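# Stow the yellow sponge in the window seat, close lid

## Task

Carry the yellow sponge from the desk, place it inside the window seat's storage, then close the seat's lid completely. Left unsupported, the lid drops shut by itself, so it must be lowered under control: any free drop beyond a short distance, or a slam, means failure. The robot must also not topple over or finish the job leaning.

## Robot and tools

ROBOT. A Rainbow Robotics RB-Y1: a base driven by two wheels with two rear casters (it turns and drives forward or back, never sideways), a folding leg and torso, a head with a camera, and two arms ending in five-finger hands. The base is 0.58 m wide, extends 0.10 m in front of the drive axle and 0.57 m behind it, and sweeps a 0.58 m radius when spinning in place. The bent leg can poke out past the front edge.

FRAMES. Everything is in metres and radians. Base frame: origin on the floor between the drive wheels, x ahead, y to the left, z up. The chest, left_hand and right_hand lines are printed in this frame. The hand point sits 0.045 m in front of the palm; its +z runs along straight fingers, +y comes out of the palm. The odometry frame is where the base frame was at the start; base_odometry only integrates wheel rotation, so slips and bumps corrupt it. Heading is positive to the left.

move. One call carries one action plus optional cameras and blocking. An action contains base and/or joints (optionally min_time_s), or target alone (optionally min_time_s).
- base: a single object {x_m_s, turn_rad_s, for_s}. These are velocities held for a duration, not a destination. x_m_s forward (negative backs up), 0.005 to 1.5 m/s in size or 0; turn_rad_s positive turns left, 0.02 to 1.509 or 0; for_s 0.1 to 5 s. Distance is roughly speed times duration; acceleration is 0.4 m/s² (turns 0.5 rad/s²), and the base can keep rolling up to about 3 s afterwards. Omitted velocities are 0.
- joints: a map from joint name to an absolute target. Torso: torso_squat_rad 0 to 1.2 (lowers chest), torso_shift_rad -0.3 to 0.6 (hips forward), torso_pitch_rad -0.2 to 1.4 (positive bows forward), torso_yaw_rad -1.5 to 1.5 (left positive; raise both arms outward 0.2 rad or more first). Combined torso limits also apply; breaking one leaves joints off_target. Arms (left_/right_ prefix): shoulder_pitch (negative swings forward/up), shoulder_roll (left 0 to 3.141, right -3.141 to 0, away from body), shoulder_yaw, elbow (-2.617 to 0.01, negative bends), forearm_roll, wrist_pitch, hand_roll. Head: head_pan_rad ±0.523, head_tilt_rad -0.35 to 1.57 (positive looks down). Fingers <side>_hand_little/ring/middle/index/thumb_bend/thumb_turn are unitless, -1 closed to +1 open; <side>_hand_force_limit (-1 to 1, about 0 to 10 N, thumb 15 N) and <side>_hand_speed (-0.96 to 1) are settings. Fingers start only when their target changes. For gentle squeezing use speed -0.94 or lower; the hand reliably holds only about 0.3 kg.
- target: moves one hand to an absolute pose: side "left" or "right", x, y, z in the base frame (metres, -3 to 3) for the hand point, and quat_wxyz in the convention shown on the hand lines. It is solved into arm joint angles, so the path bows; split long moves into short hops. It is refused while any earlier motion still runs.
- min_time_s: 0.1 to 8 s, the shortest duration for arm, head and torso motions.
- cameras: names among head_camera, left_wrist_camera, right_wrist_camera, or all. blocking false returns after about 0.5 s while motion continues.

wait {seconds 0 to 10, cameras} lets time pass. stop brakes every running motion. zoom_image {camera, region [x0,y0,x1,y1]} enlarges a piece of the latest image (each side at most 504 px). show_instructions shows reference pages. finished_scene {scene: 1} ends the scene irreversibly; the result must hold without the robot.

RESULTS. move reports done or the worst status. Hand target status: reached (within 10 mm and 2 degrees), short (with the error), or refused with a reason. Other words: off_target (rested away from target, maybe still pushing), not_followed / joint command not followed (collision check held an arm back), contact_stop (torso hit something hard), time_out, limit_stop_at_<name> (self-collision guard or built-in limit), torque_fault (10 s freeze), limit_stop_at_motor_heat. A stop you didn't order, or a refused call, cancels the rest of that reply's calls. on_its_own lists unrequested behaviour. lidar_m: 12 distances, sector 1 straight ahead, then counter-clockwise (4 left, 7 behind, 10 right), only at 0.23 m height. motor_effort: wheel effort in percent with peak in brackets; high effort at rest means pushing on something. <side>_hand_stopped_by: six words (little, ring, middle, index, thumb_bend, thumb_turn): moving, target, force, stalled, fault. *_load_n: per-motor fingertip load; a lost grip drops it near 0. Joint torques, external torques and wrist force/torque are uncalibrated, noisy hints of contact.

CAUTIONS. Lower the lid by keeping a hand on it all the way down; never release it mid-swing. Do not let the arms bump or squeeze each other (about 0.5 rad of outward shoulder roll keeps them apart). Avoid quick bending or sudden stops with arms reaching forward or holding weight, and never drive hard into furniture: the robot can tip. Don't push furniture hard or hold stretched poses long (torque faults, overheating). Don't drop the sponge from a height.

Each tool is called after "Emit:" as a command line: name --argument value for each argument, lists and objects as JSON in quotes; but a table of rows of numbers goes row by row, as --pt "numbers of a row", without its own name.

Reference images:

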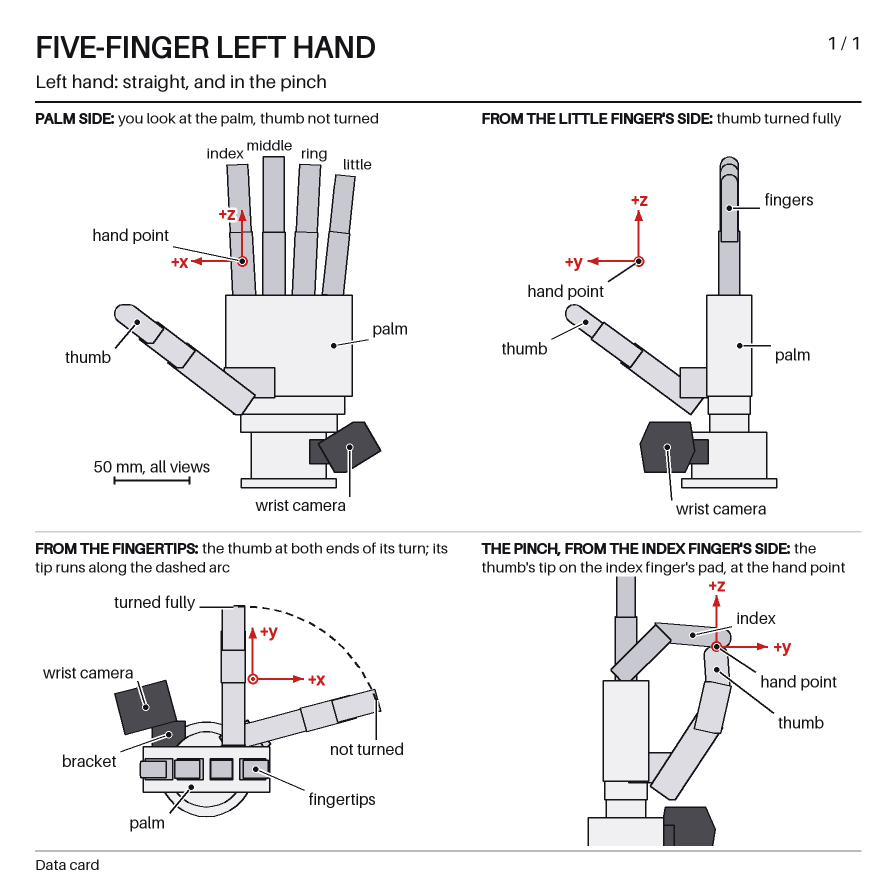

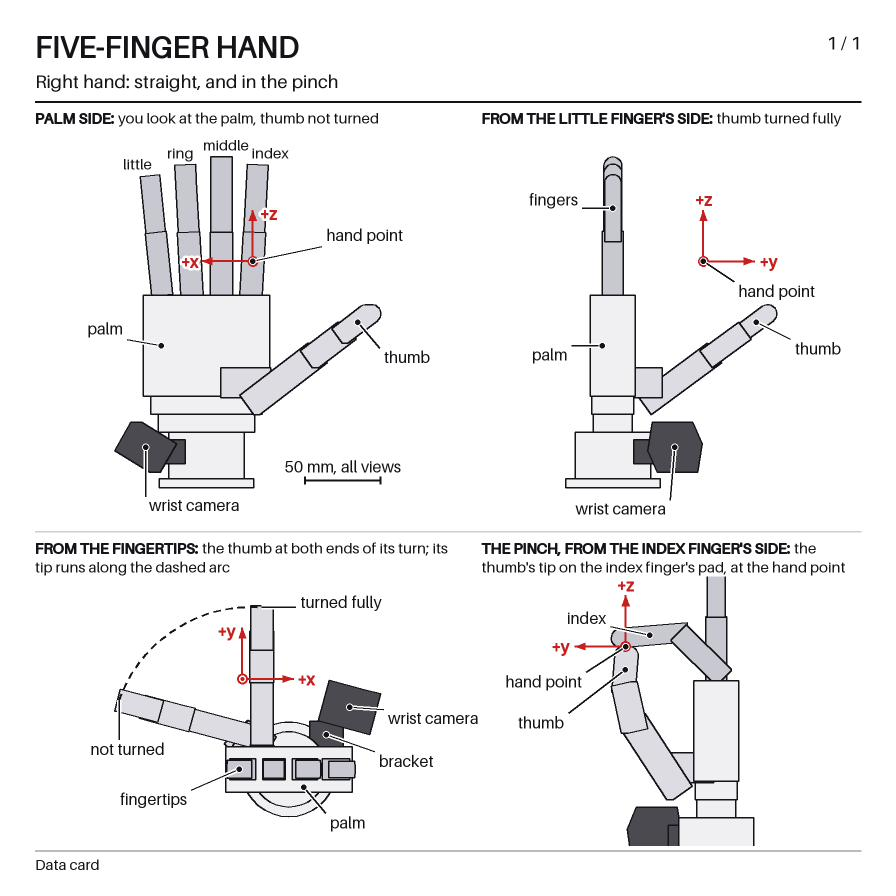

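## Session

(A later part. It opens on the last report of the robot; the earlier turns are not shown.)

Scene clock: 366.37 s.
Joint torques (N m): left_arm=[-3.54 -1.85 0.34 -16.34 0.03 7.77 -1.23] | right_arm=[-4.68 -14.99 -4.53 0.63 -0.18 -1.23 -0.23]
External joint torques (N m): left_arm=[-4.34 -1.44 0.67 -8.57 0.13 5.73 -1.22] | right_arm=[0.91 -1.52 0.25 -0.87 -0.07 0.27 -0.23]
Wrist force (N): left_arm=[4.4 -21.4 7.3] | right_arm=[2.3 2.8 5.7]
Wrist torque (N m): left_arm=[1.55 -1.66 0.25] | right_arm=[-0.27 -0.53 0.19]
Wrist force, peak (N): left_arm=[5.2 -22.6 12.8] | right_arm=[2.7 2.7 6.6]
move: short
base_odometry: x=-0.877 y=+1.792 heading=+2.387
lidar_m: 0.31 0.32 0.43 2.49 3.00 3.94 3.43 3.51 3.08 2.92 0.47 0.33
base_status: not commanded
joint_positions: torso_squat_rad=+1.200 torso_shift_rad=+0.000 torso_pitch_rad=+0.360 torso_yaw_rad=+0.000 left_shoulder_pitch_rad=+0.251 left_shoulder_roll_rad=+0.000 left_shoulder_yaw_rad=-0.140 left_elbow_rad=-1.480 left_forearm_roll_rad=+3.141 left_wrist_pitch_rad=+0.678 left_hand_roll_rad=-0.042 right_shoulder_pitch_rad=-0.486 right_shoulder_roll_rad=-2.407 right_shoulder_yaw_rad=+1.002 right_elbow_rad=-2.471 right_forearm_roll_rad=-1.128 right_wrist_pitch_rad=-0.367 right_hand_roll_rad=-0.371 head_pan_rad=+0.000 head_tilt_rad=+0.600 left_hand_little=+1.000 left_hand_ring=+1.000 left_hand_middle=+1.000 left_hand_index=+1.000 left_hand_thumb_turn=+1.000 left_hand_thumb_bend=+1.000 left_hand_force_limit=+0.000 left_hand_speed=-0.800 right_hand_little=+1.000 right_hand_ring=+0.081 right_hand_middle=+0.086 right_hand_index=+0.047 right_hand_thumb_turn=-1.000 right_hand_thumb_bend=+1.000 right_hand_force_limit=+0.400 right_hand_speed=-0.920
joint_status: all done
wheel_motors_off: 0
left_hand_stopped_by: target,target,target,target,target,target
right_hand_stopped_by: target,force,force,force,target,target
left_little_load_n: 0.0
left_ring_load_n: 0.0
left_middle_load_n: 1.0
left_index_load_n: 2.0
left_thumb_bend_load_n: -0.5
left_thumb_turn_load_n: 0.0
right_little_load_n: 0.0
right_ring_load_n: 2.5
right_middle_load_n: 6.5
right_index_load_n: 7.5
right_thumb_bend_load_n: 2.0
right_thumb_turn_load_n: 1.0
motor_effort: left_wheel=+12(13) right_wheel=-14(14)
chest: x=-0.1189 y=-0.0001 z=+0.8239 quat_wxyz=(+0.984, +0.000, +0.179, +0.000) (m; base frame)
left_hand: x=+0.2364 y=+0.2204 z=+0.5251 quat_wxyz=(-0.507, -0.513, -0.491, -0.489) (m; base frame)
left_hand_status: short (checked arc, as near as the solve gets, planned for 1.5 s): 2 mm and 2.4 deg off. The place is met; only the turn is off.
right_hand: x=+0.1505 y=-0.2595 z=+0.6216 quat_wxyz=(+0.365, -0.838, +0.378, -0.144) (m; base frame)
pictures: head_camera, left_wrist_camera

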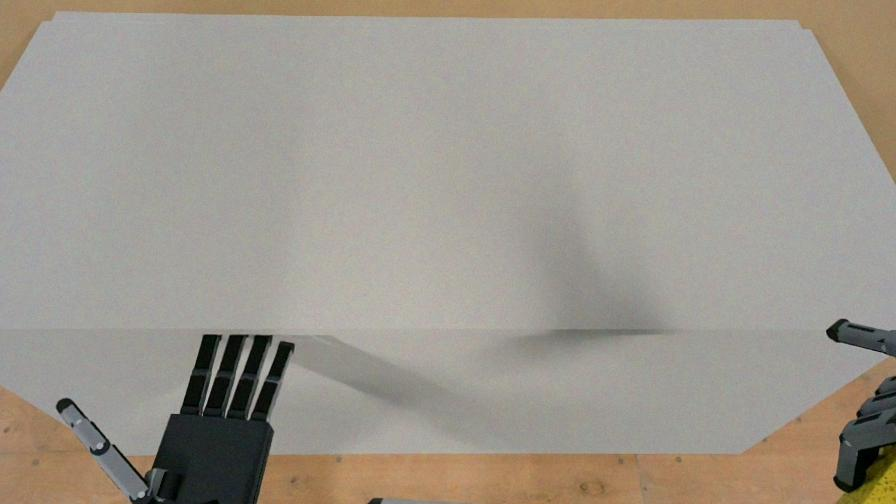

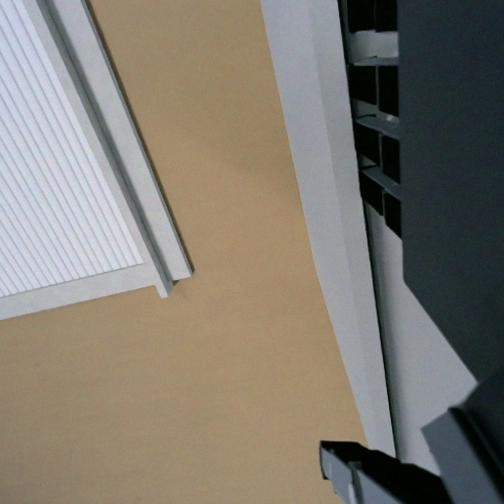

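Emit:
move --target '{"side": "left", "x": 0.239, "y": 0.22, "z": 0.56, "quat_wxyz": [0.5, 0.5, 0.5, 0.5]}' --min_time_s 2.5 --cameras '["head_camera", "left_wrist_camera"]'

Scene clock: 373.87 s.
Joint torques (N m): left_arm=[-1.76 -1.52 -1.21 -17.13 -0.62 8.15 -1.12] | right_arm=[-4.84 -14.94 -4.51 0.76 -0.1 -1.23 -0.33]
External joint torques (N m): left_arm=[-2.96 -1.11 -0.79 -8.67 -0.5 6.1 -1.11] | right_arm=[0.75 -1.47 0.27 -0.74 0 0.27 -0.33]
Wrist force (N): left_arm=[6.8 -21.9 13.2] | right_arm=[2.5 2.8 5.9]
Wrist torque (N m): left_arm=[1.28 -1.29 0.41] | right_arm=[-0.24 -0.62 0.19]
Wrist force, peak (N): left_arm=[6.9 -23.3 13.3] | right_arm=[2.1 2.8 7.0]
move: done
base_odometry: x=-0.877 y=+1.792 heading=+2.387
lidar_m: 0.30 0.32 0.42 2.47 2.99 3.93 3.44 3.53 3.09 2.92 0.47 0.33
base_status: not commanded
joint_positions: torso_squat_rad=+1.200 torso_shift_rad=+0.000 torso_pitch_rad=+0.360 torso_yaw_rad=+0.000 left_shoulder_pitch_rad=+0.332 left_shoulder_roll_rad=+0.000 left_shoulder_yaw_rad=-0.167 left_elbow_rad=-1.673 left_forearm_roll_rad=+3.141 left_wrist_pitch_rad=+0.562 left_hand_roll_rad=-0.051 right_shoulder_pitch_rad=-0.486 right_shoulder_roll_rad=-2.407 right_shoulder_yaw_rad=+1.002 right_elbow_rad=-2.471 right_forearm_roll_rad=-1.128 right_wrist_pitch_rad=-0.367 right_hand_roll_rad=-0.371 head_pan_rad=+0.000 head_tilt_rad=+0.600 left_hand_little=+1.000 left_hand_ring=+1.000 left_hand_middle=+1.000 left_hand_index=+1.000 left_hand_thumb_turn=+1.000 left_hand_thumb_bend=+1.000 left_hand_force_limit=+0.000 left_hand_speed=-0.800 right_hand_little=+1.000 right_hand_ring=+0.081 right_hand_middle=+0.086 right_hand_index=+0.047 right_hand_thumb_turn=-1.000 right_hand_thumb_bend=+1.000 right_hand_force_limit=+0.400 right_hand_speed=-0.920
joint_status: all done
wheel_motors_off: 0
left_hand_stopped_by: target,target,target,target,target,target
right_hand_stopped_by: target,force,force,force,target,target
left_little_load_n: 0.0
left_ring_load_n: 0.0
left_middle_load_n: 2.0
left_index_load_n: 2.0
left_thumb_bend_load_n: 0.0
left_thumb_turn_load_n: 0.0
right_little_load_n: -0.5
right_ring_load_n: 2.5
right_middle_load_n: 6.5
right_index_load_n: 7.5
right_thumb_bend_load_n: 2.0
right_thumb_turn_load_n: 1.0
motor_effort: left_wheel=+13(14) right_wheel=-14(14)
chest: x=-0.1188 y=-0.0001 z=+0.8238 quat_wxyz=(+0.984, +0.000, +0.179, +0.000) (m; base frame)
left_hand: x=+0.2386 y=+0.2205 z=+0.5582 quat_wxyz=(-0.506, -0.511, -0.493, -0.491) (m; base frame)
left_hand_status: reached (checked arc, as near as the solve gets, planned for 2.5 s): 2 mm and 1.9 deg off.
right_hand: x=+0.1505 y=-0.2595 z=+0.6216 quat_wxyz=(+0.365, -0.838, +0.378, -0.144) (m; base frame)
pictures: head_camera, left_wrist_camera

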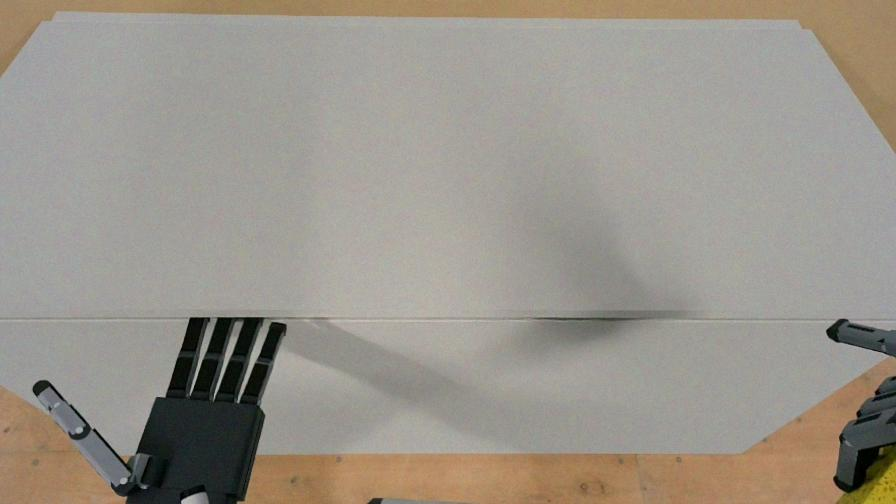

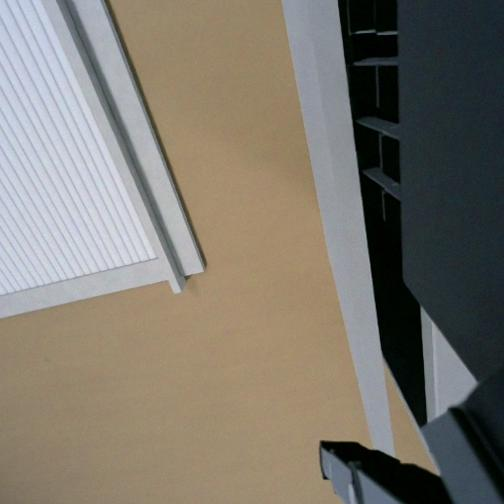

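Emit:
move --target '{"side": "left", "x": 0.265, "y": 0.22, "z": 0.575, "quat_wxyz": [0.5, 0.5, 0.5, 0.5]}' --min_time_s 2

Emit:
move --target '{"side": "left", "x": 0.29, "y": 0.22, "z": 0.6, "quat_wxyz": [0.5, 0.5, 0.5, 0.5]}' --min_time_s 2 --cameras '["head_camera", "left_wrist_camera"]'

Scene clock: 380.27 s.
Joint torques (N m): left_arm=[-13.18 -1.88 1.08 -20.93 -0.68 7.75 -0.3] | right_arm=[-4.7 -15.24 -4.61 0.73 -0.15 -1.21 -0.34]
External joint torques (N m): left_arm=[-13.33 -1.39 1.45 -11.95 -0.58 5.7 -0.3] | right_arm=[0.89 -1.77 0.18 -0.77 -0.04 0.29 -0.34]
Wrist force (N): left_arm=[3.7 -21.3 -13.4] | right_arm=[2.1 2.7 6.0]
Wrist torque (N m): left_arm=[2.62 -1.75 0.48] | right_arm=[-0.31 -0.54 0.20]
Wrist force, peak (N): left_arm=[7.1 -23.1 13.3] | right_arm=[2.7 2.8 6.8]
move: short
base_odometry: x=-0.877 y=+1.792 heading=+2.387
lidar_m: 0.31 0.32 0.43 2.49 2.99 3.94 3.44 3.52 3.09 2.92 0.48 0.32
base_status: not commanded
joint_positions: torso_squat_rad=+1.200 torso_shift_rad=+0.000 torso_pitch_rad=+0.360 torso_yaw_rad=+0.000 left_shoulder_pitch_rad=+0.288 left_shoulder_roll_rad=+0.000 left_shoulder_yaw_rad=-0.153 left_elbow_rad=-1.730 left_forearm_roll_rad=+3.141 left_wrist_pitch_rad=+0.460 left_hand_roll_rad=-0.046 right_shoulder_pitch_rad=-0.486 right_shoulder_roll_rad=-2.407 right_shoulder_yaw_rad=+1.002 right_elbow_rad=-2.471 right_forearm_roll_rad=-1.128 right_wrist_pitch_rad=-0.367 right_hand_roll_rad=-0.371 head_pan_rad=+0.000 head_tilt_rad=+0.600 left_hand_little=+1.000 left_hand_ring=+1.000 left_hand_middle=+1.000 left_hand_index=+1.000 left_hand_thumb_turn=+1.000 left_hand_thumb_bend=+1.000 left_hand_force_limit=+0.000 left_hand_speed=-0.800 right_hand_little=+1.000 right_hand_ring=+0.081 right_hand_middle=+0.086 right_hand_index=+0.047 right_hand_thumb_turn=-1.000 right_hand_thumb_bend=+1.000 right_hand_force_limit=+0.400 right_hand_speed=-0.920
joint_status: all done
wheel_motors_off: 0
left_hand_stopped_by: target,target,target,target,target,target
right_hand_stopped_by: target,force,force,force,target,target
left_little_load_n: 0.0
left_ring_load_n: 0.0
left_middle_load_n: 1.5
left_index_load_n: 1.5
left_thumb_bend_load_n: 0.0
left_thumb_turn_load_n: 0.0
right_little_load_n: 0.0
right_ring_load_n: 2.5
right_middle_load_n: 6.5
right_index_load_n: 7.5
right_thumb_bend_load_n: 2.0
right_thumb_turn_load_n: 1.0
motor_effort: left_wheel=+13(14) right_wheel=-14(14)
chest: x=-0.1188 y=-0.0001 z=+0.8238 quat_wxyz=(+0.984, +0.000, +0.179, +0.000) (m; base frame)
left_hand: x=+0.2637 y=+0.2206 z=+0.5719 quat_wxyz=(-0.506, -0.513, -0.492, -0.489) (m; base frame)
left_hand_status: short (checked arc, as near as the solve gets, planned for 2.0 s): 3 mm and 2.2 deg off. The place is met; only the turn is off.
right_hand: x=+0.1505 y=-0.2595 z=+0.6216 quat_wxyz=(+0.365, -0.838, +0.378, -0.144) (m; base frame)
pictures: none

Scene clock: 382.60 s.
Joint torques (N m): left_arm=[-15.12 -1.96 0.67 -21.4 -0.66 7.68 -0.24] | right_arm=[-4.9 -14.98 -4.48 0.59 -0.13 -1.16 -0.25]
External joint torques (N m): left_arm=[-14.24 -1.4 1.01 -11.83 -0.56 5.63 -0.23] | right_arm=[0.69 -1.51 0.31 -0.91 -0.02 0.35 -0.25]
Wrist force (N): left_arm=[5.2 -21.7 -14.4] | right_arm=[2.1 2.6 6.3]
Wrist torque (N m): left_arm=[2.78 -1.79 0.64] | right_arm=[-0.31 -0.51 0.17]
Wrist force, peak (N): left_arm=[5.3 -22.8 -15.0] | right_arm=[2.6 2.9 6.8]
move: short
base_odometry: x=-0.877 y=+1.792 heading=+2.387
lidar_m: 0.31 0.32 0.42 2.48 3.01 3.94 3.44 3.51 3.08 2.92 0.49 0.33
base_status: not commanded
joint_positions: torso_squat_rad=+1.200 torso_shift_rad=+0.000 torso_pitch_rad=+0.360 torso_yaw_rad=+0.000 left_shoulder_pitch_rad=+0.252 left_shoulder_roll_rad=+0.000 left_shoulder_yaw_rad=-0.141 left_elbow_rad=-1.828 left_forearm_roll_rad=+3.141 left_wrist_pitch_rad=+0.330 left_hand_roll_rad=-0.043 right_shoulder_pitch_rad=-0.486 right_shoulder_roll_rad=-2.407 right_shoulder_yaw_rad=+1.002 right_elbow_rad=-2.471 right_forearm_roll_rad=-1.128 right_wrist_pitch_rad=-0.367 right_hand_roll_rad=-0.371 head_pan_rad=+0.000 head_tilt_rad=+0.600 left_hand_little=+1.000 left_hand_ring=+1.000 left_hand_middle=+1.000 left_hand_index=+1.000 left_hand_thumb_turn=+1.000 left_hand_thumb_bend=+1.000 left_hand_force_limit=+0.000 left_hand_speed=-0.800 right_hand_little=+1.000 right_hand_ring=+0.081 right_hand_middle=+0.086 right_hand_index=+0.047 right_hand_thumb_turn=-1.000 right_hand_thumb_bend=+1.000 right_hand_force_limit=+0.400 right_hand_speed=-0.920
joint_status: all done
wheel_motors_off: 0
left_hand_stopped_by: target,target,target,target,target,target
right_hand_stopped_by: target,force,force,force,target,target
left_little_load_n: 0.0
left_ring_load_n: 0.0
left_middle_load_n: 2.5
left_index_load_n: 1.5
left_thumb_bend_load_n: 0.0
left_thumb_turn_load_n: 0.0
right_little_load_n: 0.0
right_ring_load_n: 2.5
right_middle_load_n: 7.0
right_index_load_n: 7.5
right_thumb_bend_load_n: 2.0
right_thumb_turn_load_n: 1.0
motor_effort: left_wheel=+13(15) right_wheel=-14(14)
chest: x=-0.1188 y=-0.0001 z=+0.8238 quat_wxyz=(+0.984, +0.000, +0.179, +0.000) (m; base frame)
left_hand: x=+0.2888 y=+0.2207 z=+0.5967 quat_wxyz=(-0.507, -0.513, -0.491, -0.488) (m; base frame)
left_hand_status: short (checked arc, as near as the solve gets, planned for 2.0 s): 4 mm and 2.4 deg off. The place is met; only the turn is off.
right_hand: x=+0.1505 y=-0.2595 z=+0.6216 quat_wxyz=(+0.365, -0.838, +0.378, -0.144) (m; base frame)
pictures: head_camera, left_wrist_camera

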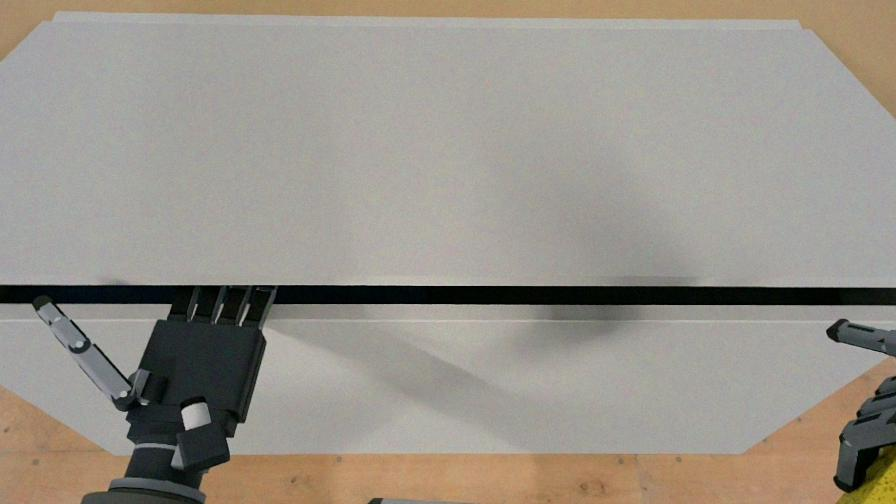

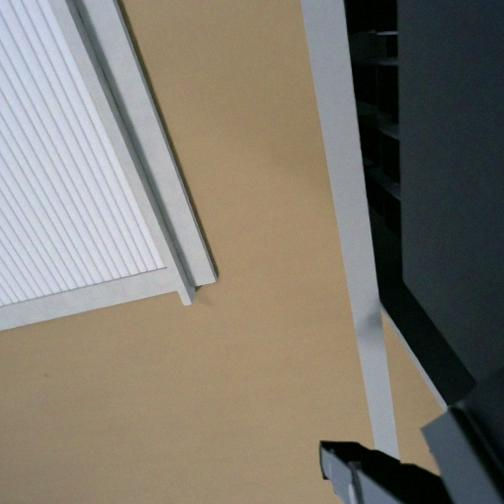

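Emit:
move --target '{"side": "left", "x": 0.326, "y": 0.22, "z": 0.668, "quat_wxyz": [0.5, 0.5, 0.5, 0.5]}' --min_time_s 2.5 --cameras '["head_camera"]'

Emit:
move --target '{"side": "left", "x": 0.364, "y": 0.22, "z": 0.732, "quat_wxyz": [0.5, 0.5, 0.5, 0.5]}' --min_time_s 2.5 --cameras '["head_camera", "left_wrist_camera"]'

Scene clock: 398.40 s.
Joint torques (N m): left_arm=[-15.59 -1.88 0.18 -19.49 -0.66 6.64 -0.04] | right_arm=[-4.88 -15.11 -4.32 0.72 -0.2 -1.16 -0.18]
External joint torques (N m): left_arm=[-13.15 -1.28 0.46 -9.08 -0.58 4.59 -0.03] | right_arm=[0.71 -1.64 0.47 -0.78 -0.09 0.34 -0.19]
Wrist force (N): left_arm=[5.7 -18.4 -17.9] | right_arm=[1.5 2.5 5.5]
Wrist torque (N m): left_arm=[2.79 -1.84 0.70] | right_arm=[-0.28 -0.40 0.12]
Wrist force, peak (N): left_arm=[5.8 -22.8 -16.1] | right_arm=[2.9 3.0 6.9]
move: short
base_odometry: x=-0.877 y=+1.792 heading=+2.387
lidar_m: 0.31 0.32 0.42 2.49 2.99 3.94 3.86 3.51 3.08 2.92 0.48 0.33
base_status: not commanded
joint_positions: torso_squat_rad=+1.200 torso_shift_rad=+0.000 torso_pitch_rad=+0.360 torso_yaw_rad=+0.000 left_shoulder_pitch_rad=+0.196 left_shoulder_roll_rad=+0.000 left_shoulder_yaw_rad=-0.125 left_elbow_rad=-2.078 left_forearm_roll_rad=+3.141 left_wrist_pitch_rad=+0.030 left_hand_roll_rad=-0.040 right_shoulder_pitch_rad=-0.486 right_shoulder_roll_rad=-2.407 right_shoulder_yaw_rad=+1.002 right_elbow_rad=-2.471 right_forearm_roll_rad=-1.128 right_wrist_pitch_rad=-0.367 right_hand_roll_rad=-0.371 head_pan_rad=+0.000 head_tilt_rad=+0.600 left_hand_little=+1.000 left_hand_ring=+1.000 left_hand_middle=+1.000 left_hand_index=+1.000 left_hand_thumb_turn=+1.000 left_hand_thumb_bend=+1.000 left_hand_force_limit=+0.000 left_hand_speed=-0.800 right_hand_little=+1.000 right_hand_ring=+0.081 right_hand_middle=+0.086 right_hand_index=+0.047 right_hand_thumb_turn=-1.000 right_hand_thumb_bend=+1.000 right_hand_force_limit=+0.400 right_hand_speed=-0.920
joint_status: all done
wheel_motors_off: 0
left_hand_stopped_by: target,target,target,target,target,target
right_hand_stopped_by: target,force,force,force,target,target
left_little_load_n: 0.0
left_ring_load_n: 0.0
left_middle_load_n: 2.5
left_index_load_n: 0.5
left_thumb_bend_load_n: 0.0
left_thumb_turn_load_n: 0.0
right_little_load_n: -0.5
right_ring_load_n: 2.5
right_middle_load_n: 6.5
right_index_load_n: 7.5
right_thumb_bend_load_n: 2.0
right_thumb_turn_load_n: 1.0
motor_effort: left_wheel=+15(16) right_wheel=-13(14)
chest: x=-0.1189 y=-0.0001 z=+0.8239 quat_wxyz=(+0.984, +0.000, +0.179, +0.000) (m; base frame)
left_hand: x=+0.3253 y=+0.2207 z=+0.6650 quat_wxyz=(-0.509, -0.514, -0.488, -0.488) (m; base frame)
left_hand_status: short (checked arc, as near as the solve gets, planned for 2.5 s): 3 mm and 2.7 deg off. The place is met; only the turn is off.
right_hand: x=+0.1505 y=-0.2595 z=+0.6216 quat_wxyz=(+0.365, -0.838, +0.378, -0.144) (m; base frame)
pictures: head_camera

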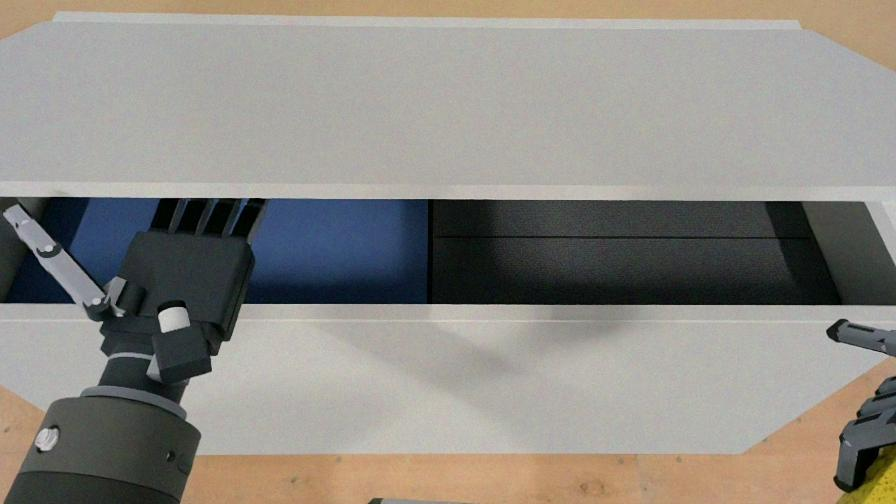

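Scene clock: 401.23 s.
Joint torques (N m): left_arm=[-14.94 -1.93 4.83 -21.95 -2.15 7.43 0.01] | right_arm=[-4.68 -15.05 -4.39 0.55 -0.09 -1.2 -0.26]
External joint torques (N m): left_arm=[-10.05 -1.16 5.12 -11.49 -1.89 5.47 0.02] | right_arm=[0.91 -1.58 0.4 -0.95 0.01 0.3 -0.26]
Wrist force (N): left_arm=[-1.7 -23.0 -1.2] | right_arm=[2.0 3.3 6.1]
Wrist torque (N m): left_arm=[2.32 -2.07 0.47] | right_arm=[-0.23 -0.50 0.19]
Wrist force, peak (N): left_arm=[14.7 -20.0 -14.5] | right_arm=[2.7 3.6 6.7]
move: done
base_odometry: x=-0.877 y=+1.792 heading=+2.387
lidar_m: 0.31 0.32 0.42 2.47 3.00 3.93 3.43 3.51 3.08 2.92 0.48 0.34
base_status: not commanded
joint_positions: torso_squat_rad=+1.200 torso_shift_rad=+0.000 torso_pitch_rad=+0.360 torso_yaw_rad=+0.000 left_shoulder_pitch_rad=+0.032 left_shoulder_roll_rad=+0.000 left_shoulder_yaw_rad=-0.124 left_elbow_rad=-2.232 left_forearm_roll_rad=+2.801 left_wrist_pitch_rad=-0.294 left_hand_roll_rad=+0.284 right_shoulder_pitch_rad=-0.486 right_shoulder_roll_rad=-2.407 right_shoulder_yaw_rad=+1.002 right_elbow_rad=-2.471 right_forearm_roll_rad=-1.128 right_wrist_pitch_rad=-0.367 right_hand_roll_rad=-0.371 head_pan_rad=+0.000 head_tilt_rad=+0.600 left_hand_little=+1.000 left_hand_ring=+1.000 left_hand_middle=+1.000 left_hand_index=+1.000 left_hand_thumb_turn=+1.000 left_hand_thumb_bend=+1.000 left_hand_force_limit=+0.000 left_hand_speed=-0.800 right_hand_little=+1.000 right_hand_ring=+0.081 right_hand_middle=+0.086 right_hand_index=+0.047 right_hand_thumb_turn=-1.000 right_hand_thumb_bend=+1.000 right_hand_force_limit=+0.400 right_hand_speed=-0.920
joint_status: all done
wheel_motors_off: 0
left_hand_stopped_by: target,target,target,target,target,target
right_hand_stopped_by: target,force,force,force,target,target
left_little_load_n: 0.0
left_ring_load_n: 0.0
left_middle_load_n: 4.0
left_index_load_n: 0.0
left_thumb_bend_load_n: 0.0
left_thumb_turn_load_n: 0.0
right_little_load_n: 0.0
right_ring_load_n: 2.5
right_middle_load_n: 7.0
right_index_load_n: 7.5
right_thumb_bend_load_n: 2.0
right_thumb_turn_load_n: 1.0
motor_effort: left_wheel=+14(17) right_wheel=-12(14)
chest: x=-0.1188 y=-0.0001 z=+0.8238 quat_wxyz=(+0.984, +0.000, +0.179, +0.000) (m; base frame)
left_hand: x=+0.3640 y=+0.2199 z=+0.7290 quat_wxyz=(-0.500, -0.504, -0.500, -0.496) (m; base frame)
left_hand_status: reached (checked arc, planned for 2.5 s): 3 mm and 0.7 deg off.
right_hand: x=+0.1505 y=-0.2596 z=+0.6216 quat_wxyz=(+0.365, -0.838, +0.378, -0.144) (m; base frame)
pictures: head_camera, left_wrist_camera

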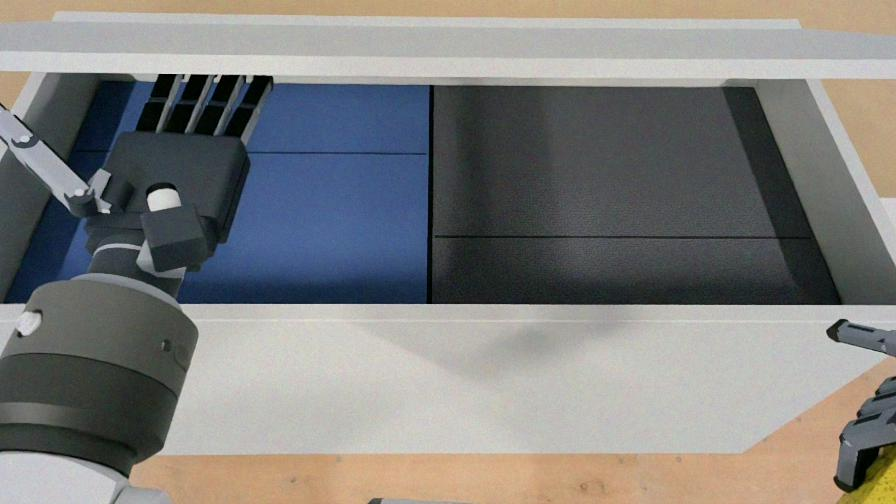

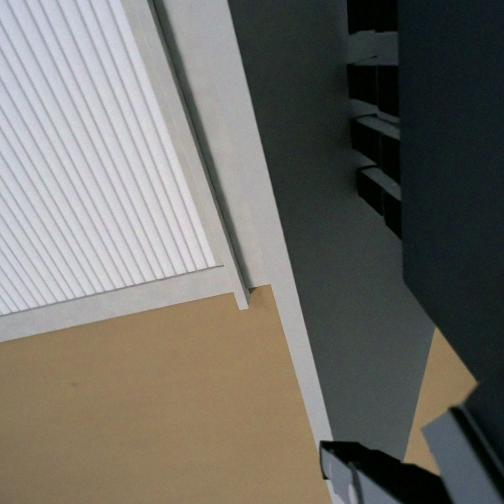

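Emit:
move --target '{"side": "left", "x": 0.412, "y": 0.22, "z": 0.784, "quat_wxyz": [0.5, 0.5, 0.5, 0.5]}' --min_time_s 2.5 --cameras '["head_camera"]'

Emit:
move --target '{"side": "left", "x": 0.462, "y": 0.22, "z": 0.822, "quat_wxyz": [0.5, 0.5, 0.5, 0.5]}' --min_time_s 2.5 --cameras '["head_camera", "left_wrist_camera"]'

Scene clock: 410.37 s.
Joint torques (N m): left_arm=[-15.29 1.94 2.75 -12.79 -1.09 4.22 -0.7] | right_arm=[-4.8 -15.32 -4.59 0.67 -0.19 -1.24 -0.31]
External joint torques (N m): left_arm=[-6.92 1.76 2.49 -2.87 -0.73 2.24 -0.69] | right_arm=[0.79 -1.85 0.2 -0.83 -0.08 0.26 -0.31]
Wrist force (N): left_arm=[3.5 -10.7 -13.7] | right_arm=[1.8 2.4 5.9]
Wrist torque (N m): left_arm=[2.15 -2.03 0.30] | right_arm=[-0.32 -0.49 0.17]
Wrist force, peak (N): left_arm=[18.6 -15.8 -12.3] | right_arm=[3.6 3.1 6.3]
move: done
base_odometry: x=-0.877 y=+1.792 heading=+2.388
lidar_m: 0.31 0.32 0.42 2.47 2.99 3.93 3.44 3.52 3.06 2.90 0.48 0.33
base_status: not commanded
joint_positions: torso_squat_rad=+1.200 torso_shift_rad=+0.000 torso_pitch_rad=+0.360 torso_yaw_rad=+0.000 left_shoulder_pitch_rad=-0.230 left_shoulder_roll_rad=+0.046 left_shoulder_yaw_rad=-0.066 left_elbow_rad=-2.243 left_forearm_roll_rad=+2.855 left_wrist_pitch_rad=-0.551 left_hand_roll_rad=+0.263 right_shoulder_pitch_rad=-0.486 right_shoulder_roll_rad=-2.407 right_shoulder_yaw_rad=+1.002 right_elbow_rad=-2.471 right_forearm_roll_rad=-1.128 right_wrist_pitch_rad=-0.367 right_hand_roll_rad=-0.371 head_pan_rad=+0.000 head_tilt_rad=+0.600 left_hand_little=+1.000 left_hand_ring=+1.000 left_hand_middle=+1.000 left_hand_index=+1.000 left_hand_thumb_turn=+1.000 left_hand_thumb_bend=+1.000 left_hand_force_limit=+0.000 left_hand_speed=-0.800 right_hand_little=+1.000 right_hand_ring=+0.081 right_hand_middle=+0.086 right_hand_index=+0.047 right_hand_thumb_turn=-1.000 right_hand_thumb_bend=+1.000 right_hand_force_limit=+0.400 right_hand_speed=-0.920
joint_status: all done
wheel_motors_off: 0
left_hand_stopped_by: target,target,target,target,target,target
right_hand_stopped_by: target,force,force,force,target,target
left_little_load_n: 0.0
left_ring_load_n: 0.0
left_middle_load_n: 1.5
left_index_load_n: 0.0
left_thumb_bend_load_n: 0.0
left_thumb_turn_load_n: 0.0
right_little_load_n: 0.0
right_ring_load_n: 2.5
right_middle_load_n: 6.5
right_index_load_n: 7.5
right_thumb_bend_load_n: 2.0
right_thumb_turn_load_n: 1.0
motor_effort: left_wheel=+18(18) right_wheel=-13(14)
chest: x=-0.1189 y=-0.0001 z=+0.8239 quat_wxyz=(+0.984, +0.000, +0.179, +0.000) (m; base frame)
left_hand: x=+0.4118 y=+0.2202 z=+0.7826 quat_wxyz=(-0.499, -0.500, -0.501, -0.499) (m; base frame)
left_hand_status: reached (checked arc, planned for 2.5 s): 1 mm and 0.2 deg off.
right_hand: x=+0.1505 y=-0.2595 z=+0.6217 quat_wxyz=(+0.365, -0.838, +0.378, -0.144) (m; base frame)
pictures: head_camera

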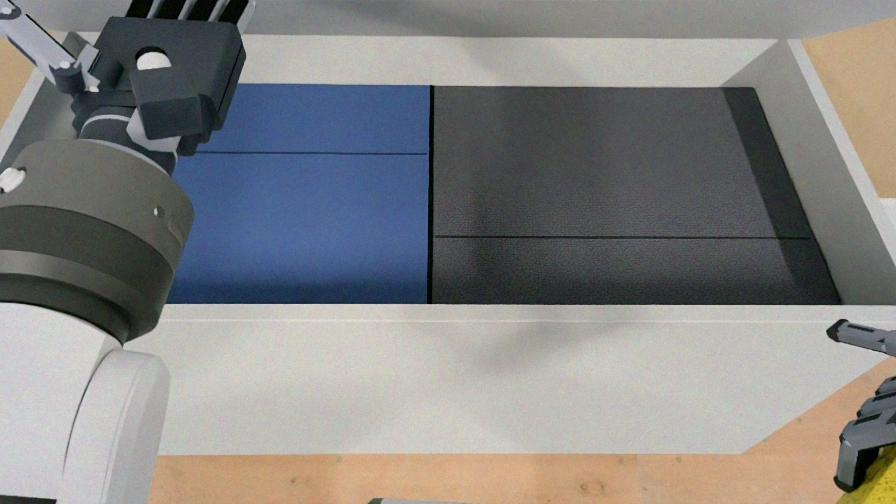

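Scene clock: 413.20 s.
Joint torques (N m): left_arm=[-14.46 4.01 4.45 -7.03 -1.19 1.95 -0.64] | right_arm=[-4.87 -15 -4.7 0.64 -0.12 -1.18 -0.24]
External joint torques (N m): left_arm=[-2.54 2.37 3.69 2.35 -0.79 -0.03 -0.63] | right_arm=[0.72 -1.54 0.09 -0.86 -0.02 0.33 -0.25]
Wrist force (N): left_arm=[2.1 -2.9 -14.4] | right_arm=[2.0 2.4 6.3]
Wrist torque (N m): left_arm=[1.70 -2.07 0.08] | right_arm=[-0.33 -0.52 0.19]
Wrist force, peak (N): left_arm=[16.3 -16.5 -9.6] | right_arm=[2.5 2.9 6.6]
move: done
base_odometry: x=-0.877 y=+1.792 heading=+2.388
lidar_m: 0.30 0.32 0.40 2.48 3.00 3.93 3.86 3.52 3.07 2.93 0.49 0.33
base_status: not commanded
joint_positions: torso_squat_rad=+1.200 torso_shift_rad=+0.000 torso_pitch_rad=+0.360 torso_yaw_rad=+0.000 left_shoulder_pitch_rad=-0.482 left_shoulder_roll_rad=+0.094 left_shoulder_yaw_rad=+0.006 left_elbow_rad=-2.143 left_forearm_roll_rad=+2.912 left_wrist_pitch_rad=-0.693 left_hand_roll_rad=+0.251 right_shoulder_pitch_rad=-0.486 right_shoulder_roll_rad=-2.407 right_shoulder_yaw_rad=+1.002 right_elbow_rad=-2.471 right_forearm_roll_rad=-1.128 right_wrist_pitch_rad=-0.367 right_hand_roll_rad=-0.371 head_pan_rad=+0.000 head_tilt_rad=+0.600 left_hand_little=+1.000 left_hand_ring=+1.000 left_hand_middle=+1.000 left_hand_index=+1.000 left_hand_thumb_turn=+1.000 left_hand_thumb_bend=+1.000 left_hand_force_limit=+0.000 left_hand_speed=-0.800 right_hand_little=+1.000 right_hand_ring=+0.081 right_hand_middle=+0.086 right_hand_index=+0.047 right_hand_thumb_turn=-1.000 right_hand_thumb_bend=+1.000 right_hand_force_limit=+0.400 right_hand_speed=-0.920
joint_status: all done
wheel_motors_off: 0
left_hand_stopped_by: target,target,target,target,target,target
right_hand_stopped_by: target,force,force,force,target,target
left_little_load_n: 0.0
left_ring_load_n: 0.0
left_middle_load_n: 0.5
left_index_load_n: 0.0
left_thumb_bend_load_n: 0.0
left_thumb_turn_load_n: 0.0
right_little_load_n: 0.0
right_ring_load_n: 2.5
right_middle_load_n: 6.5
right_index_load_n: 7.5
right_thumb_bend_load_n: 2.0
right_thumb_turn_load_n: 1.0
motor_effort: left_wheel=+15(19) right_wheel=-12(13)
chest: x=-0.1190 y=-0.0001 z=+0.8239 quat_wxyz=(+0.984, +0.000, +0.179, +0.000) (m; base frame)
left_hand: x=+0.4617 y=+0.2195 z=+0.8219 quat_wxyz=(-0.500, -0.500, -0.500, -0.500) (m; base frame)
left_hand_status: reached (checked arc, planned for 2.5 s): 1 mm and 0.1 deg off.
right_hand: x=+0.1504 y=-0.2595 z=+0.6217 quat_wxyz=(+0.365, -0.838, +0.378, -0.144) (m; base frame)
pictures: head_camera, left_wrist_camera

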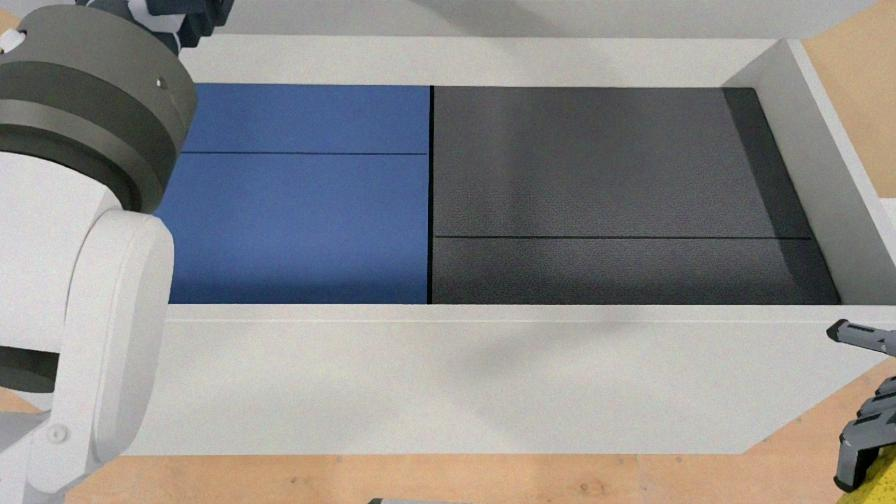

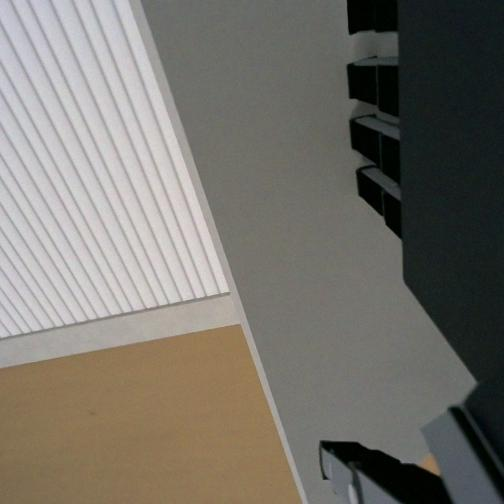

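Emit:
move --target '{"side": "right", "x": 0.28, "y": -0.2, "z": 0.62, "quat_wxyz": [0.377, -0.834, 0.367, -0.166]}' --min_time_s 2.5 --cameras '["head_camera"]'

Scene clock: 427.20 s.
Joint torques (N m): left_arm=[-14.13 4.24 4.62 -7.07 -1.17 1.93 -0.68] | right_arm=[-12.44 -14.11 -11.05 0.47 0.16 -1.23 0.05]
External joint torques (N m): left_arm=[-2.21 2.6 3.87 2.3 -0.77 -0.05 -0.67] | right_arm=[-1.81 0.81 -0.46 0.38 -0.15 0.4 0.04]
Wrist force (N): left_arm=[2.0 -2.2 -14.4] | right_arm=[2.0 2.6 5.8]
Wrist torque (N m): left_arm=[1.70 -2.04 0.04] | right_arm=[-0.33 -0.54 0.23]
Wrist force, peak (N): left_arm=[2.6 -2.3 -15.1] | right_arm=[2.3 3.4 6.6]
move: done
base_odometry: x=-0.877 y=+1.792 heading=+2.387
lidar_m: 0.31 0.31 0.43 2.49 2.99 3.92 3.86 3.52 3.09 2.92 0.47 0.33
base_status: not commanded
joint_positions: torso_squat_rad=+1.200 torso_shift_rad=+0.000 torso_pitch_rad=+0.360 torso_yaw_rad=+0.000 left_shoulder_pitch_rad=-0.482 left_shoulder_roll_rad=+0.094 left_shoulder_yaw_rad=+0.006 left_elbow_rad=-2.143 left_forearm_roll_rad=+2.912 left_wrist_pitch_rad=-0.693 left_hand_roll_rad=+0.251 right_shoulder_pitch_rad=-0.640 right_shoulder_roll_rad=-1.763 right_shoulder_yaw_rad=+0.560 right_elbow_rad=-2.222 right_forearm_roll_rad=-1.368 right_wrist_pitch_rad=+0.370 right_hand_roll_rad=-0.183 head_pan_rad=+0.000 head_tilt_rad=+0.600 left_hand_little=+1.000 left_hand_ring=+1.000 left_hand_middle=+1.000 left_hand_index=+1.000 left_hand_thumb_turn=+1.000 left_hand_thumb_bend=+1.000 left_hand_force_limit=+0.000 left_hand_speed=-0.800 right_hand_little=+1.000 right_hand_ring=+0.081 right_hand_middle=+0.086 right_hand_index=+0.047 right_hand_thumb_turn=-1.000 right_hand_thumb_bend=+1.000 right_hand_force_limit=+0.400 right_hand_speed=-0.920
joint_status: all done
wheel_motors_off: 0
left_hand_stopped_by: target,target,target,target,target,target
right_hand_stopped_by: target,force,force,force,target,target
left_little_load_n: 0.0
left_ring_load_n: 0.0
left_middle_load_n: 0.0
left_index_load_n: 0.0
left_thumb_bend_load_n: 0.0
left_thumb_turn_load_n: 0.0
right_little_load_n: 0.0
right_ring_load_n: 2.5
right_middle_load_n: 6.5
right_index_load_n: 7.5
right_thumb_bend_load_n: 2.0
right_thumb_turn_load_n: 1.0
motor_effort: left_wheel=+16(18) right_wheel=-12(13)
chest: x=-0.1191 y=-0.0001 z=+0.8239 quat_wxyz=(+0.984, +0.000, +0.179, +0.000) (m; base frame)
left_hand: x=+0.4617 y=+0.2194 z=+0.8220 quat_wxyz=(-0.500, -0.500, -0.500, -0.500) (m; base frame)
right_hand: x=+0.2794 y=-0.1996 z=+0.6201 quat_wxyz=(+0.377, -0.832, +0.368, -0.172) (m; base frame)
right_hand_status: reached (checked arc, planned for 2.5 s): 1 mm and 0.7 deg off.
pictures: head_camera

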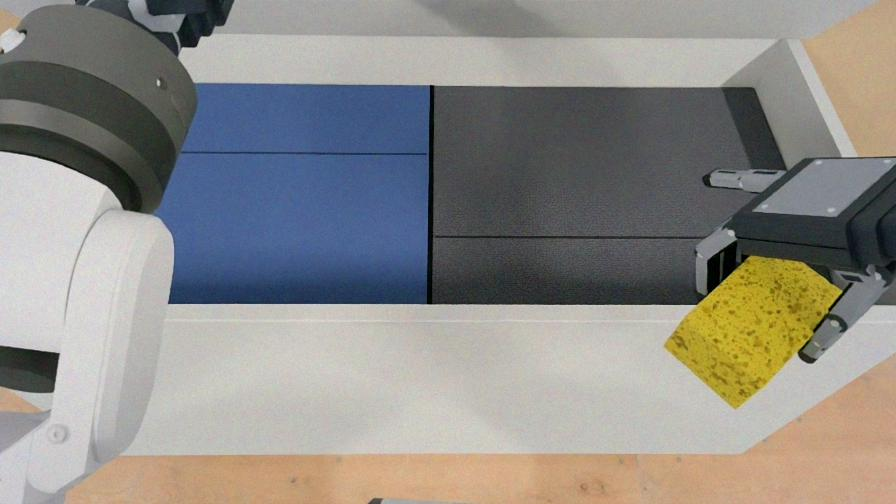

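Emit:
move --target '{"side": "right", "x": 0.43, "y": -0.16, "z": 0.54, "quat_wxyz": [0.377, -0.834, 0.367, -0.166]}' --min_time_s 2.5 --cameras '["head_camera"]'

Emit:
move --target '{"side": "right", "x": 0.45, "y": -0.15, "z": 0.43, "quat_wxyz": [0.377, -0.834, 0.367, -0.166]}' --min_time_s 2.5 --cameras '["head_camera", "right_wrist_camera"]'

Scene clock: 433.90 s.
Joint torques (N m): left_arm=[-13.54 3.91 4.47 -6.94 -1.21 1.95 -0.58] | right_arm=[-21.19 -12.84 -9.97 -2.79 -0.31 -1.18 -0.04]
External joint torques (N m): left_arm=[-1.62 2.27 3.71 2.43 -0.81 -0.03 -0.58] | right_arm=[-1.4 0.53 1.07 1.05 -0.2 0.39 -0.05]
Wrist force (N): left_arm=[2.3 -2.1 -15.1] | right_arm=[1.9 2.9 6.1]
Wrist torque (N m): left_arm=[1.64 -2.12 0.04] | right_arm=[-0.25 -0.56 0.22]
Wrist force, peak (N): left_arm=[2.0 -2.7 -15.5] | right_arm=[2.8 3.6 6.2]
move: done
base_odometry: x=-0.877 y=+1.792 heading=+2.387
lidar_m: 0.30 0.31 0.42 2.49 2.99 3.95 3.86 3.52 3.09 2.92 0.48 0.33
base_status: not commanded
joint_positions: torso_squat_rad=+1.200 torso_shift_rad=+0.000 torso_pitch_rad=+0.360 torso_yaw_rad=+0.000 left_shoulder_pitch_rad=-0.482 left_shoulder_roll_rad=+0.094 left_shoulder_yaw_rad=+0.006 left_elbow_rad=-2.143 left_forearm_roll_rad=+2.912 left_wrist_pitch_rad=-0.693 left_hand_roll_rad=+0.251 right_shoulder_pitch_rad=-1.045 right_shoulder_roll_rad=-1.031 right_shoulder_yaw_rad=+0.685 right_elbow_rad=-1.423 right_forearm_roll_rad=-1.430 right_wrist_pitch_rad=+0.688 right_hand_roll_rad=+0.326 head_pan_rad=+0.000 head_tilt_rad=+0.600 left_hand_little=+1.000 left_hand_ring=+1.000 left_hand_middle=+1.000 left_hand_index=+1.000 left_hand_thumb_turn=+1.000 left_hand_thumb_bend=+1.000 left_hand_force_limit=+0.000 left_hand_speed=-0.800 right_hand_little=+1.000 right_hand_ring=+0.081 right_hand_middle=+0.086 right_hand_index=+0.047 right_hand_thumb_turn=-1.000 right_hand_thumb_bend=+1.000 right_hand_force_limit=+0.400 right_hand_speed=-0.920
joint_status: all done
wheel_motors_off: 0
left_hand_stopped_by: target,target,target,target,target,target
right_hand_stopped_by: target,force,force,force,target,target
left_little_load_n: 0.0
left_ring_load_n: 0.0
left_middle_load_n: 0.5
left_index_load_n: 0.0
left_thumb_bend_load_n: 0.0
left_thumb_turn_load_n: 0.0
right_little_load_n: 0.0
right_ring_load_n: 2.5
right_middle_load_n: 6.5
right_index_load_n: 7.5
right_thumb_bend_load_n: 2.0
right_thumb_turn_load_n: 1.0
motor_effort: left_wheel=+17(18) right_wheel=-12(12)
chest: x=-0.1191 y=-0.0001 z=+0.8239 quat_wxyz=(+0.984, +0.000, +0.179, +0.000) (m; base frame)
left_hand: x=+0.4617 y=+0.2194 z=+0.8221 quat_wxyz=(-0.500, -0.500, -0.500, -0.500) (m; base frame)
right_hand: x=+0.4300 y=-0.1601 z=+0.5404 quat_wxyz=(+0.377, -0.834, +0.367, -0.167) (m; base frame)
right_hand_status: reached (checked arc, planned for 2.5 s): 0 mm and 0.2 deg off.
pictures: head_camera

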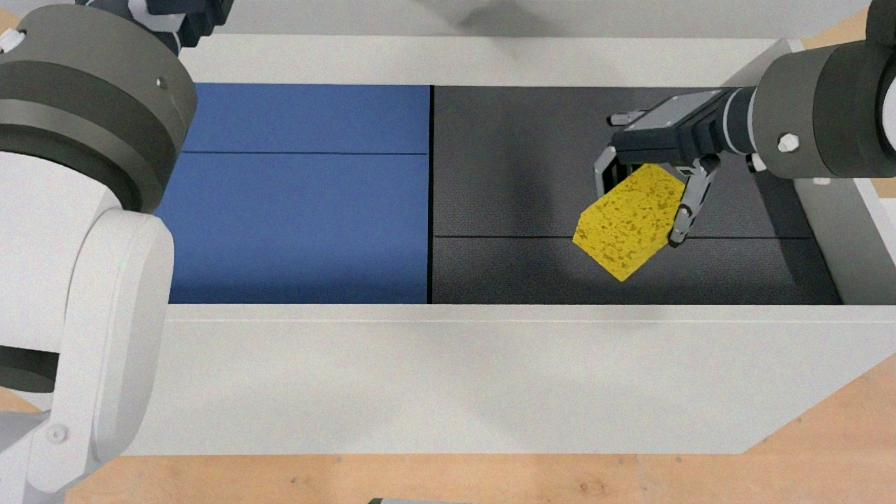

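Scene clock: 436.73 s.
Joint torques (N m): left_arm=[-13.63 3.93 4.42 -7.05 -1.23 1.87 -0.61] | right_arm=[-20.86 -10.77 -6.73 -3.77 -0.48 -1.09 0.1]
External joint torques (N m): left_arm=[-1.71 2.29 3.66 2.32 -0.83 -0.12 -0.6] | right_arm=[0.27 0.95 1.18 1.28 -0.09 0.12 0.09]
Wrist force (N): left_arm=[1.5 -3.0 -15.3] | right_arm=[1.8 3.1 6.1]
Wrist torque (N m): left_arm=[1.63 -2.10 0.02] | right_arm=[-0.19 -0.51 0.20]
Wrist force, peak (N): left_arm=[1.6 -2.8 -15.7] | right_arm=[1.9 3.6 6.5]
move: done
base_odometry: x=-0.877 y=+1.792 heading=+2.387
lidar_m: 0.30 0.32 0.42 2.48 3.00 3.94 3.86 3.52 3.09 2.92 0.48 0.34
base_status: not commanded
joint_positions: torso_squat_rad=+1.200 torso_shift_rad=+0.000 torso_pitch_rad=+0.360 torso_yaw_rad=+0.000 left_shoulder_pitch_rad=-0.482 left_shoulder_roll_rad=+0.094 left_shoulder_yaw_rad=+0.006 left_elbow_rad=-2.143 left_forearm_roll_rad=+2.912 left_wrist_pitch_rad=-0.693 left_hand_roll_rad=+0.251 right_shoulder_pitch_rad=-1.045 right_shoulder_roll_rad=-0.733 right_shoulder_yaw_rad=+0.701 right_elbow_rad=-0.958 right_forearm_roll_rad=-1.578 right_wrist_pitch_rad=+0.562 right_hand_roll_rad=+0.770 head_pan_rad=+0.000 head_tilt_rad=+0.600 left_hand_little=+1.000 left_hand_ring=+1.000 left_hand_middle=+1.000 left_hand_index=+1.000 left_hand_thumb_turn=+1.000 left_hand_thumb_bend=+1.000 left_hand_force_limit=+0.000 left_hand_speed=-0.800 right_hand_little=+1.000 right_hand_ring=+0.081 right_hand_middle=+0.086 right_hand_index=+0.047 right_hand_thumb_turn=-1.000 right_hand_thumb_bend=+1.000 right_hand_force_limit=+0.400 right_hand_speed=-0.920
joint_status: all done
wheel_motors_off: 0
left_hand_stopped_by: target,target,target,target,target,target
right_hand_stopped_by: target,force,force,force,target,target
left_little_load_n: 0.0
left_ring_load_n: 0.0
left_middle_load_n: 0.0
left_index_load_n: 0.0
left_thumb_bend_load_n: 0.0
left_thumb_turn_load_n: 0.0
right_little_load_n: 0.0
right_ring_load_n: 2.5
right_middle_load_n: 6.5
right_index_load_n: 7.5
right_thumb_bend_load_n: 2.0
right_thumb_turn_load_n: 1.0
motor_effort: left_wheel=+17(18) right_wheel=-12(12)
chest: x=-0.1191 y=-0.0001 z=+0.8239 quat_wxyz=(+0.984, +0.000, +0.179, +0.000) (m; base frame)
left_hand: x=+0.4617 y=+0.2194 z=+0.8221 quat_wxyz=(-0.500, -0.500, -0.500, -0.500) (m; base frame)
right_hand: x=+0.4499 y=-0.1494 z=+0.4308 quat_wxyz=(+0.375, -0.833, +0.369, -0.171) (m; base frame)
right_hand_status: reached (checked arc, planned for 2.5 s): 1 mm and 0.7 deg off.
pictures: head_camera, right_wrist_camera

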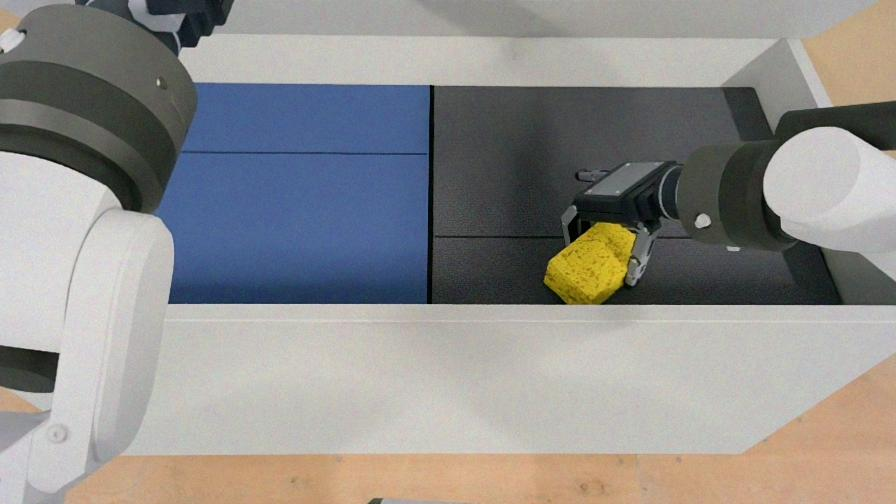

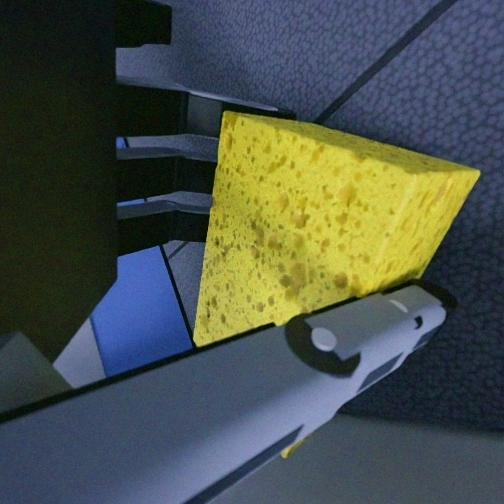

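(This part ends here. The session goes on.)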